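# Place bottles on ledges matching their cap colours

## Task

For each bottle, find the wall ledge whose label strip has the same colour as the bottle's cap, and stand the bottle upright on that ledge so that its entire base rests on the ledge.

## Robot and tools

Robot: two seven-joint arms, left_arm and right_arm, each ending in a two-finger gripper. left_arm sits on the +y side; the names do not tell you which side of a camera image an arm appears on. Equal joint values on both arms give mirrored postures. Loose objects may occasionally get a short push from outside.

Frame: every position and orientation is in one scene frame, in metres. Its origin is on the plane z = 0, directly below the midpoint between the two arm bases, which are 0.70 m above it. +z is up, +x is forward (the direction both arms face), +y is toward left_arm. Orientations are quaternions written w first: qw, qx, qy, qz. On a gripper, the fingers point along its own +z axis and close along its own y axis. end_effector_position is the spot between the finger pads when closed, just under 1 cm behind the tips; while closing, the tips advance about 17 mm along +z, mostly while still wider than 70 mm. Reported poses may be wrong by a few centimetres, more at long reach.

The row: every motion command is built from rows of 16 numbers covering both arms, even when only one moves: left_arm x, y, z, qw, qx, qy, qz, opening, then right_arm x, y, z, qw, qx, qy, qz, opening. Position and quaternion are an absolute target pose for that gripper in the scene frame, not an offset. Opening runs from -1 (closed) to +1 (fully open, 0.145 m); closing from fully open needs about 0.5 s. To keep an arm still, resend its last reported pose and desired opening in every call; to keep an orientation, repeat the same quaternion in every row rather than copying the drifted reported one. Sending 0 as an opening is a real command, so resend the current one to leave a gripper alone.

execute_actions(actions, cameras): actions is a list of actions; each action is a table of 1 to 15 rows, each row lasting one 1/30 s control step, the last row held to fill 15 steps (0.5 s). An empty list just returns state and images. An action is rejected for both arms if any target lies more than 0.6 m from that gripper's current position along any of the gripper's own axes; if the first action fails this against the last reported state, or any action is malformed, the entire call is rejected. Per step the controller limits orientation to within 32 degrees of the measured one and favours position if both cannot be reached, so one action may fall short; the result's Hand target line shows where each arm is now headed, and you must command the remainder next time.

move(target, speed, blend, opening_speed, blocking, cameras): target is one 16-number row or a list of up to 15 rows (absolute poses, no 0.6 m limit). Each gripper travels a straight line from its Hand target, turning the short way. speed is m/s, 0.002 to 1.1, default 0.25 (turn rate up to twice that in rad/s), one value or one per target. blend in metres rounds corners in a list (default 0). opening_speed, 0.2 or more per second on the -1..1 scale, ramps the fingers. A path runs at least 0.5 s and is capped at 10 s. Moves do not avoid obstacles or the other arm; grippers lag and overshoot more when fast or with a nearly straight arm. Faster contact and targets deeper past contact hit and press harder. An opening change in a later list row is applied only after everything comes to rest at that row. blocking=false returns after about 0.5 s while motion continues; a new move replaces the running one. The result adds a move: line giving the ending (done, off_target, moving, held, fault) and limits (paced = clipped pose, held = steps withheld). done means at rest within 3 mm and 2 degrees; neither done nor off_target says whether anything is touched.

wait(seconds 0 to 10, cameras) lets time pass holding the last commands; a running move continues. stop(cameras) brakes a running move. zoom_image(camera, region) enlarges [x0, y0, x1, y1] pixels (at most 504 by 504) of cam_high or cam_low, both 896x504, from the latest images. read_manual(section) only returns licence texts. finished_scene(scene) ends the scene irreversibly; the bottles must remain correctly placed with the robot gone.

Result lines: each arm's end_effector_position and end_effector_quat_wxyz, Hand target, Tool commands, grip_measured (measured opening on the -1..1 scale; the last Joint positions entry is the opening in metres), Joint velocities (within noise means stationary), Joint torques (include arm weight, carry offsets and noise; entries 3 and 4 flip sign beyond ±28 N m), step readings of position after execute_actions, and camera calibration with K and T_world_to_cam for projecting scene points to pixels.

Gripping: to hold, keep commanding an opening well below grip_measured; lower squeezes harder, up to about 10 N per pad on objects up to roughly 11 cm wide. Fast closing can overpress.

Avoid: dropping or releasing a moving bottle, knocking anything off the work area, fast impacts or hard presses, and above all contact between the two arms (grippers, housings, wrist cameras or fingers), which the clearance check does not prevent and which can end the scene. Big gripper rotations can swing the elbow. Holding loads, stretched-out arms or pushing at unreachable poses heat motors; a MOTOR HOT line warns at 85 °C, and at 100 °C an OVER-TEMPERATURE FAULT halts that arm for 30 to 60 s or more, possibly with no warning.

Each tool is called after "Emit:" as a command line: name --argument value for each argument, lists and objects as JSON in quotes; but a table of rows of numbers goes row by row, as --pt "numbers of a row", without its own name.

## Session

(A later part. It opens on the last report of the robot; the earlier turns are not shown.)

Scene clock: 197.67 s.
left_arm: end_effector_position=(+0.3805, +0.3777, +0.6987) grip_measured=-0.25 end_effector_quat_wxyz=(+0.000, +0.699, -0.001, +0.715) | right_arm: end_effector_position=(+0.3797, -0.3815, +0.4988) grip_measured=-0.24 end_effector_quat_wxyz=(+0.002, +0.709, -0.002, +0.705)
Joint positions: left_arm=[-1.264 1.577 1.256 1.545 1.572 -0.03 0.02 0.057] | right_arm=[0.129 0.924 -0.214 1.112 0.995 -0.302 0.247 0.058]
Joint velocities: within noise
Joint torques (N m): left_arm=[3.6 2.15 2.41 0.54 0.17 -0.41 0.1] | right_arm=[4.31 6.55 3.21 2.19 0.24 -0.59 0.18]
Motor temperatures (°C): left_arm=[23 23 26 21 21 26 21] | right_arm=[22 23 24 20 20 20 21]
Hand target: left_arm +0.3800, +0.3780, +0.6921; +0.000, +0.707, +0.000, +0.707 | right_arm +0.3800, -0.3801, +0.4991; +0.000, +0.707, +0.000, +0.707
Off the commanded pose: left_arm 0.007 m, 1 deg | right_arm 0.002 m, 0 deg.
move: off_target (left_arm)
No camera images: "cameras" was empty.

Emit:
move --pt "0.38 0.378 0.696 0 0.7071 0 0.7071 -0.6 0.38 -0.38 0.496 0 0.7071 0 0.7071 -0.6" --pt "0.38 0.378 0.697 0 0.7071 0 0.7071 0.3 0.38 -0.38 0.497 0 0.7071 0 0.7071 0.3" --pt "0.28 0.37 0.70 0 0.7071 0 0.7071 0.3 0.28 -0.37 0.507 0 0.7071 0 0.7071 0.3" --pt "0.24 0.35 0.66 0 0.7071 0 0.7071 0.25 0.26 -0.33 0.507 0 0.7071 0 0.7071 0.3" --pt "0.24 0.335 0.54 0 0.7071 0 0.7071 0.25 0.26 -0.33 0.507 0 0.7071 0 0.7071 0.3" --pt "0.28 0.25 0.56 0 0.7071 0 0.7071 0.25 0.26 -0.33 0.507 0 0.7071 0 0.7071 0.3" --pt "0.295 0.08 0.587 0.0923 0.701 -0.0923 0.701 0.25 0.26 -0.33 0.507 0 0.7071 0 0.7071 0.3" --speed '[0.04,0.2,0.2,0.25,0.25,0.25,0.25]' --blend '[0,0,0.02,0.02,0.03,0.03,0]' --opening_speed 1.0

Emit:
zoom_image --camera "cam_low" --region '[400, 160, 640, 400]'

Emit:
zoom_image --camera "cam_high" --region '[440, 230, 680, 430]'

Scene clock: 219.00 s.
left_arm: end_effector_position=(+0.2942, +0.0787, +0.5898) grip_measured=+0.25 end_effector_quat_wxyz=(+0.097, +0.698, -0.093, +0.704) | right_arm: end_effector_position=(+0.2595, -0.3283, +0.5058) grip_measured=+0.30 end_effector_quat_wxyz=(-0.004, +0.708, +0.001, +0.706)
Joint positions: left_arm=[0.047 0.617 -0.61 2.305 0.557 0.325 -0.62 0.094] | right_arm=[-0.807 0.919 0.273 1.769 0.954 -0.467 0.013 0.098]
Joint velocities: within noise
Joint torques (N m): left_arm=[3.18 1.36 0.99 3.48 -0.19 -0.45 -0.04] | right_arm=[0.67 4.68 4.41 2.43 0.05 -0.43 -0.15]
Motor temperatures (°C): left_arm=[22 22 25 21 21 25 21] | right_arm=[22 24 24 20 20 20 21]
Hand target: left_arm +0.2949, +0.0799, +0.5870; +0.092, +0.701, -0.092, +0.701 | right_arm +0.2600, -0.3300, +0.5069; +0.000, +0.707, +0.000, +0.707
Off the commanded pose: left_arm 0.003 m, 1 deg | right_arm 0.002 m, 0 deg.
move: done; blend cut to 0 m at target 4

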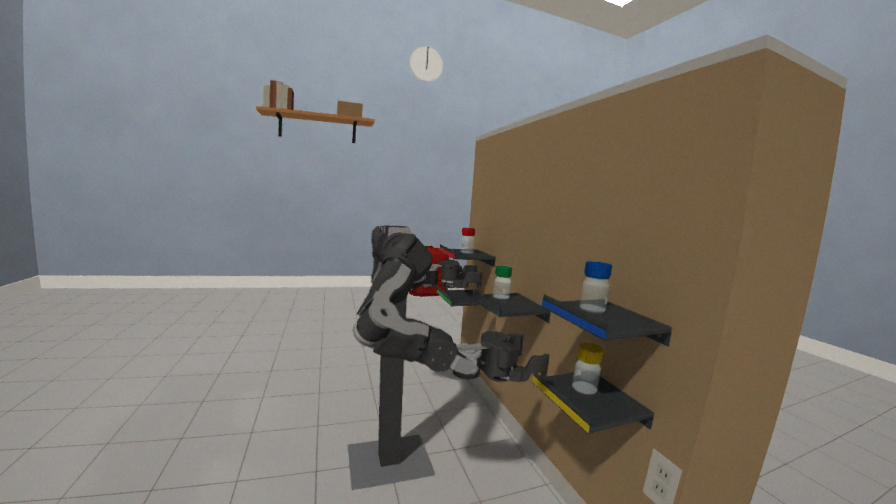

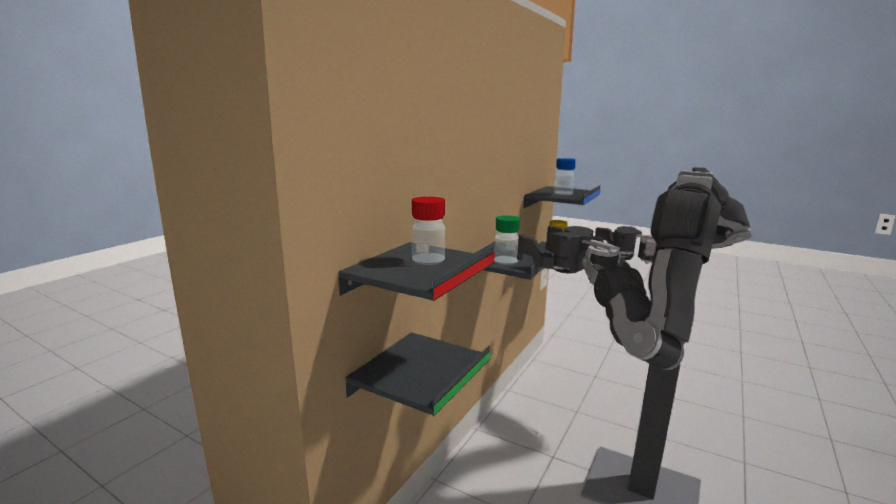

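Scaled by 2.100 from the camera's 896x504 image, which has a finer 1280x720 frame.

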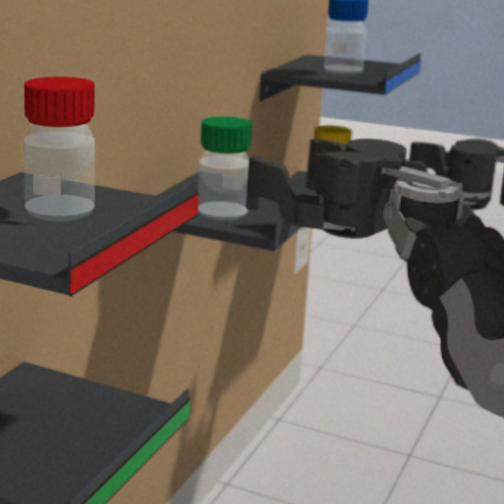

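Scaled by 2.100 from the camera's 896x504 image, which has a finer 1280x720 frame.

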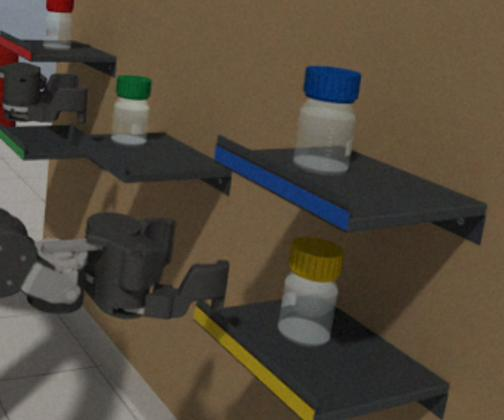

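Emit:
move --pt "0.373 0.055 0.586 0.0923 0.701 -0.0923 0.701 0.25 0.26 -0.33 0.507 0 0.7071 0 0.7071 0.3" --pt "0.373 0.055 0.586 0.0923 0.701 -0.0923 0.701 -0.6 0.26 -0.33 0.507 0 0.7071 0 0.7071 0.3" --pt "0.373 0.055 0.632 0.0923 0.701 -0.0923 0.701 -0.6 0.26 -0.33 0.507 0 0.7071 0 0.7071 0.3" --speed '[0.15,0.15,0.12]' --opening_speed 1.2

Emit:
zoom_image --camera "cam_low" --region '[400, 160, 640, 400]'

Scene clock: 233.60 s.
left_arm: end_effector_position=(+0.3732, +0.0546, +0.6310) grip_measured=-0.24 end_effector_quat_wxyz=(+0.092, +0.703, -0.095, +0.699) | right_arm: end_effector_position=(+0.2595, -0.3283, +0.5058) grip_measured=+0.30 end_effector_quat_wxyz=(-0.004, +0.708, +0.001, +0.706)
Joint positions: left_arm=[0.488 0.38 -0.605 2.02 0.687 0.572 -0.589 0.058] | right_arm=[-0.807 0.919 0.273 1.769 0.954 -0.467 0.013 0.098]
Joint velocities: within noise
Joint torques (N m): left_arm=[6.45 -0.22 1.8 4.31 -0.18 -0.71 -0.02] | right_arm=[0.78 4.6 4.25 2.39 0.04 -0.43 -0.14]
Motor temperatures (°C): left_arm=[22 22 25 21 21 25 21] | right_arm=[21 24 24 20 20 20 21]
Hand target: left_arm +0.3730, +0.0551, +0.6320; +0.092, +0.701, -0.092, +0.701 | right_arm +0.2600, -0.3300, +0.5069; +0.000, +0.707, +0.000, +0.707
Off the commanded pose: left_arm 0.001 m, 0 deg | right_arm 0.002 m, 0 deg.
move: done

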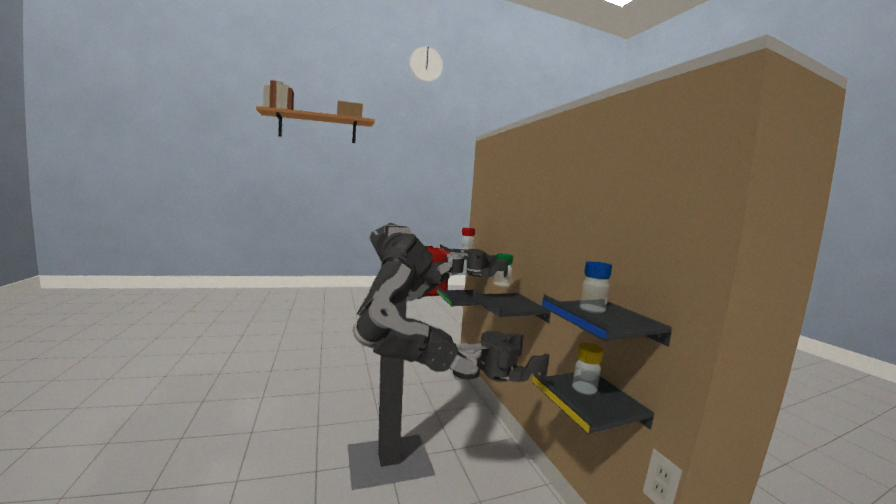

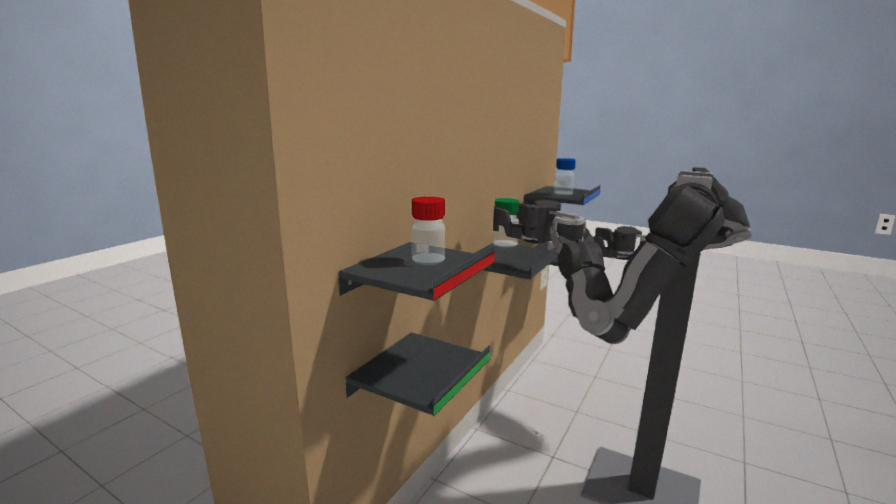

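Scaled by 2.100 from the camera's 896x504 image, which has a finer 1280x720 frame.

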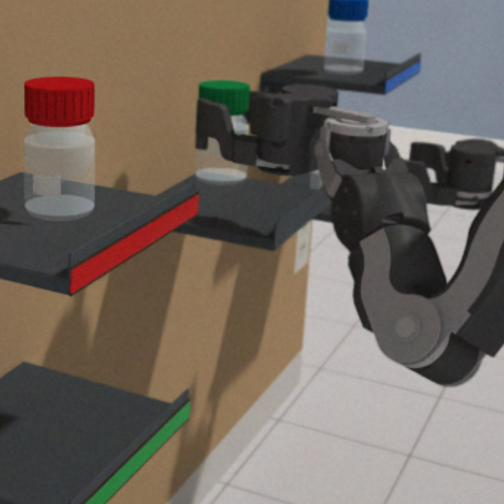

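Emit:
move --pt "0.29 0.09 0.632 0.0923 0.701 -0.0923 0.701 -0.6 0.26 -0.33 0.507 0 0.7071 0 0.7071 0.3" --pt "0.28 0.2 0.585 0 0.7071 0 0.7071 -0.6 0.26 -0.33 0.507 0 0.7071 0 0.7071 0.3" --pt "0.262 0.34 0.545 0 0.7071 0 0.7071 -0.6 0.26 -0.33 0.507 0 0.7071 0 0.7071 0.3" --pt "0.38 0.378 0.54 0 0.7071 0 0.7071 -0.6 0.26 -0.33 0.507 0 0.7071 0 0.7071 0.3" --pt "0.38 0.378 0.507 0 0.7071 0 0.7071 -0.6 0.26 -0.33 0.507 0 0.7071 0 0.7071 0.3" --pt "0.38 0.378 0.494 0 0.7071 0 0.7071 -0.6 0.26 -0.33 0.507 0 0.7071 0 0.7071 0.3" --speed '[0.25,0.25,0.25,0.2,0.08,0.03]' --blend '[0.02,0.02,0.02,0,0,0]'

Emit:
zoom_image --camera "cam_low" --region '[360, 240, 560, 420]'

Scene clock: 249.67 s.
left_arm: end_effector_position=(+0.3805, +0.3800, +0.4998) grip_measured=-0.24 end_effector_quat_wxyz=(-0.003, +0.701, +0.001, +0.713) | right_arm: end_effector_position=(+0.2595, -0.3283, +0.5058) grip_measured=+0.30 end_effector_quat_wxyz=(-0.004, +0.708, +0.001, +0.706)
Joint positions: left_arm=[0.121 0.861 -0.121 1.104 0.913 -0.286 0.28 0.058] | right_arm=[-0.807 0.919 0.273 1.769 0.954 -0.467 0.013 0.098]
Joint velocities: within noise
Joint torques (N m): left_arm=[5.34 6.08 1.09 2.47 0.24 -0.4 0.21] | right_arm=[0.62 4.65 4.26 2.4 0.08 -0.41 -0.15]
Motor temperatures (°C): left_arm=[23 22 24 22 21 25 21] | right_arm=[21 24 24 20 20 20 21]
Hand target: left_arm +0.3799, +0.3780, +0.4941; +0.000, +0.707, +0.000, +0.707 | right_arm +0.2600, -0.3300, +0.5069; +0.000, +0.707, +0.000, +0.707
Off the commanded pose: left_arm 0.006 m, 1 deg | right_arm 0.002 m, 0 deg.
move: off_target (left_arm)

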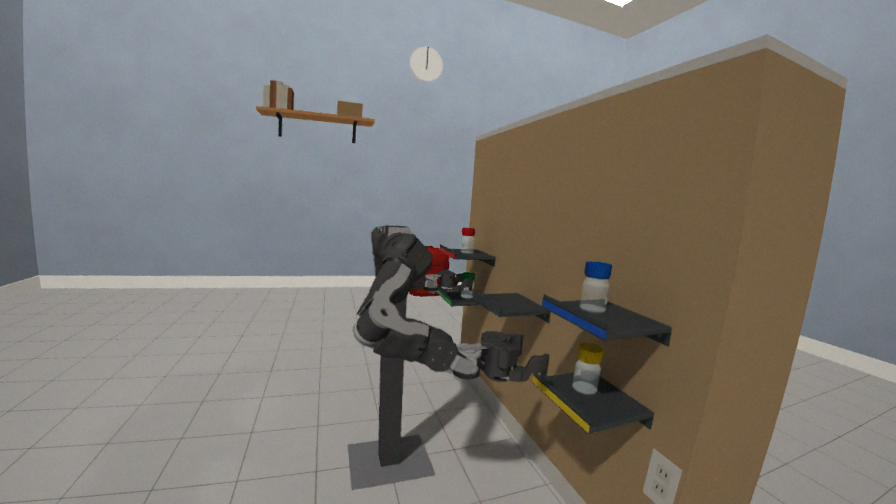

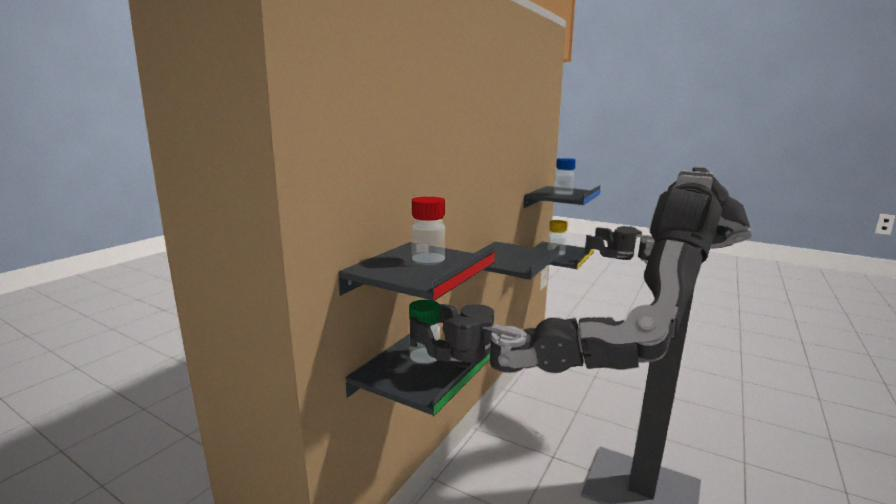

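Scaled by 2.520 from the camera's 896x504 image, which has a finer 1280x720 frame.

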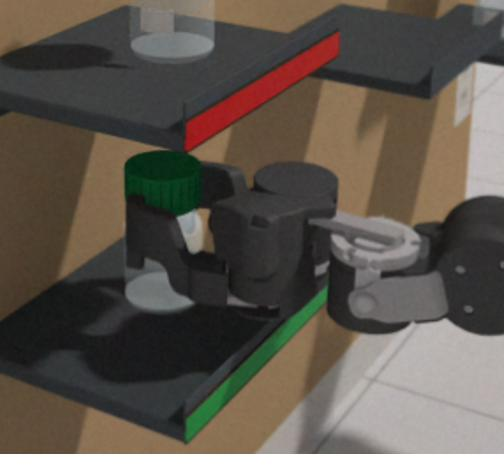

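Contact. Release and retreat.

Emit:
move --pt "0.38 0.379 0.499 0 0.7071 0 0.7071 0.3 0.26 -0.33 0.507 0 0.7071 0 0.7071 0.3" --pt "0.28 0.365 0.507 0 0.7071 0 0.7071 0.3 0.26 -0.33 0.507 0 0.7071 0 0.7071 0.3" --pt "0.25 0.32 0.507 0 0.7071 0 0.7071 0.3 0.26 -0.33 0.507 0 0.7071 0 0.7071 0.3" --speed 0.2 --blend '[0,0.02,0]' --opening_speed 1.0

Emit:
zoom_image --camera "cam_low" --region '[330, 150, 630, 420]'

Emit:
zoom_image --camera "cam_high" --region '[430, 210, 680, 440]'

Scene clock: 262.00 s.
left_arm: end_effector_position=(+0.2500, +0.3187, +0.5070) grip_measured=+0.30 end_effector_quat_wxyz=(+0.003, +0.707, -0.002, +0.707) | right_arm: end_effector_position=(+0.2595, -0.3283, +0.5058) grip_measured=+0.30 end_effector_quat_wxyz=(-0.004, +0.708, +0.001, +0.706)
Joint positions: left_arm=[-0.81 0.784 0.34 1.825 0.861 -0.391 0.062 0.098] | right_arm=[-0.807 0.919 0.273 1.769 0.954 -0.467 0.013 0.098]
Joint velocities: within noise
Joint torques (N m): left_arm=[0.54 3.97 2.56 3.54 0.11 -0.59 -0.04] | right_arm=[0.78 4.65 4.31 2.41 0.07 -0.43 -0.13]
Motor temperatures (°C): left_arm=[23 23 24 22 21 25 21] | right_arm=[21 24 24 20 20 20 21]
Hand target: left_arm +0.2500, +0.3200, +0.5070; +0.000, +0.707, +0.000, +0.707 | right_arm +0.2600, -0.3300, +0.5069; +0.000, +0.707, +0.000, +0.707
Off the commanded pose: left_arm 0.001 m, 0 deg | right_arm 0.002 m, 0 deg.
move: done

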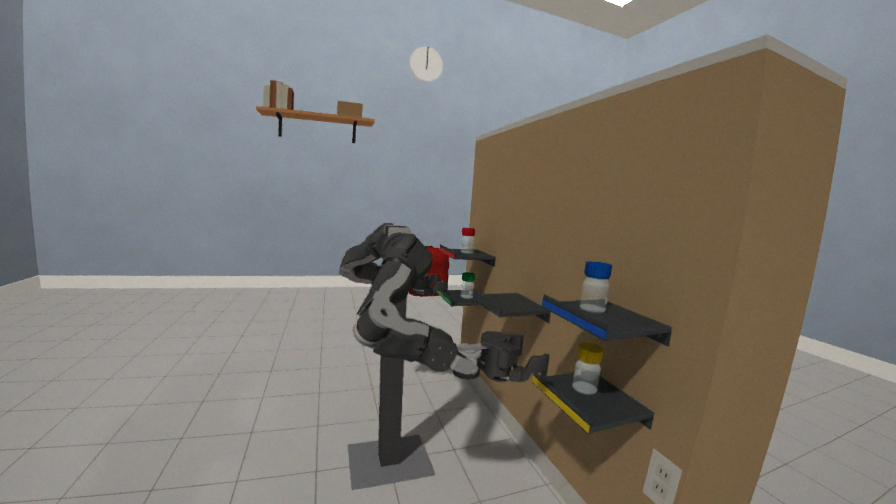

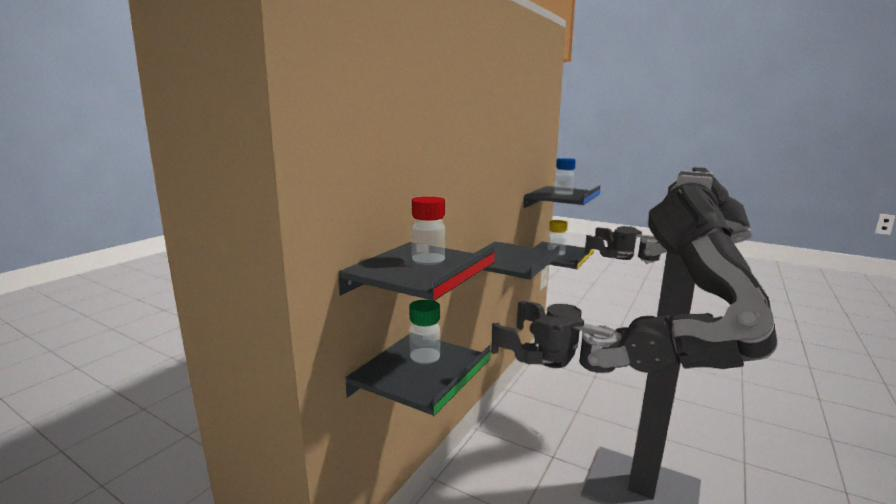

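Scaled by 1.680 from the camera's 896x504 image, which has a finer 1280x720 frame.

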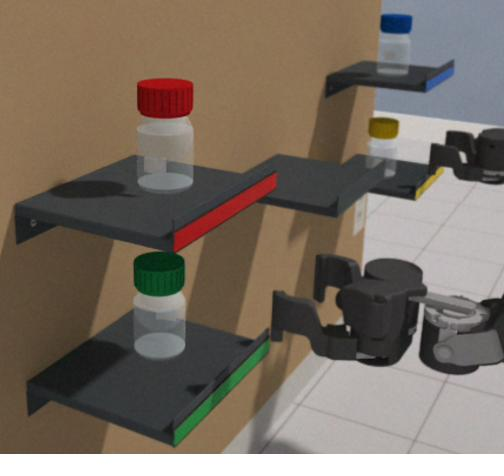

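Scaled by 2.016 from the camera's 896x504 image, which has a finer 1280x720 frame.

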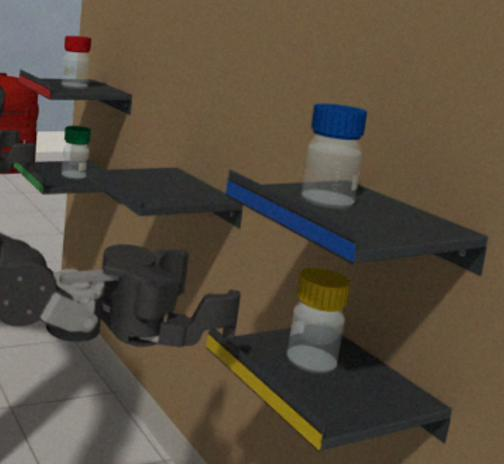

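All four are placed.

Emit:
finished_scene --scene 2

The scene is finished: the task was done.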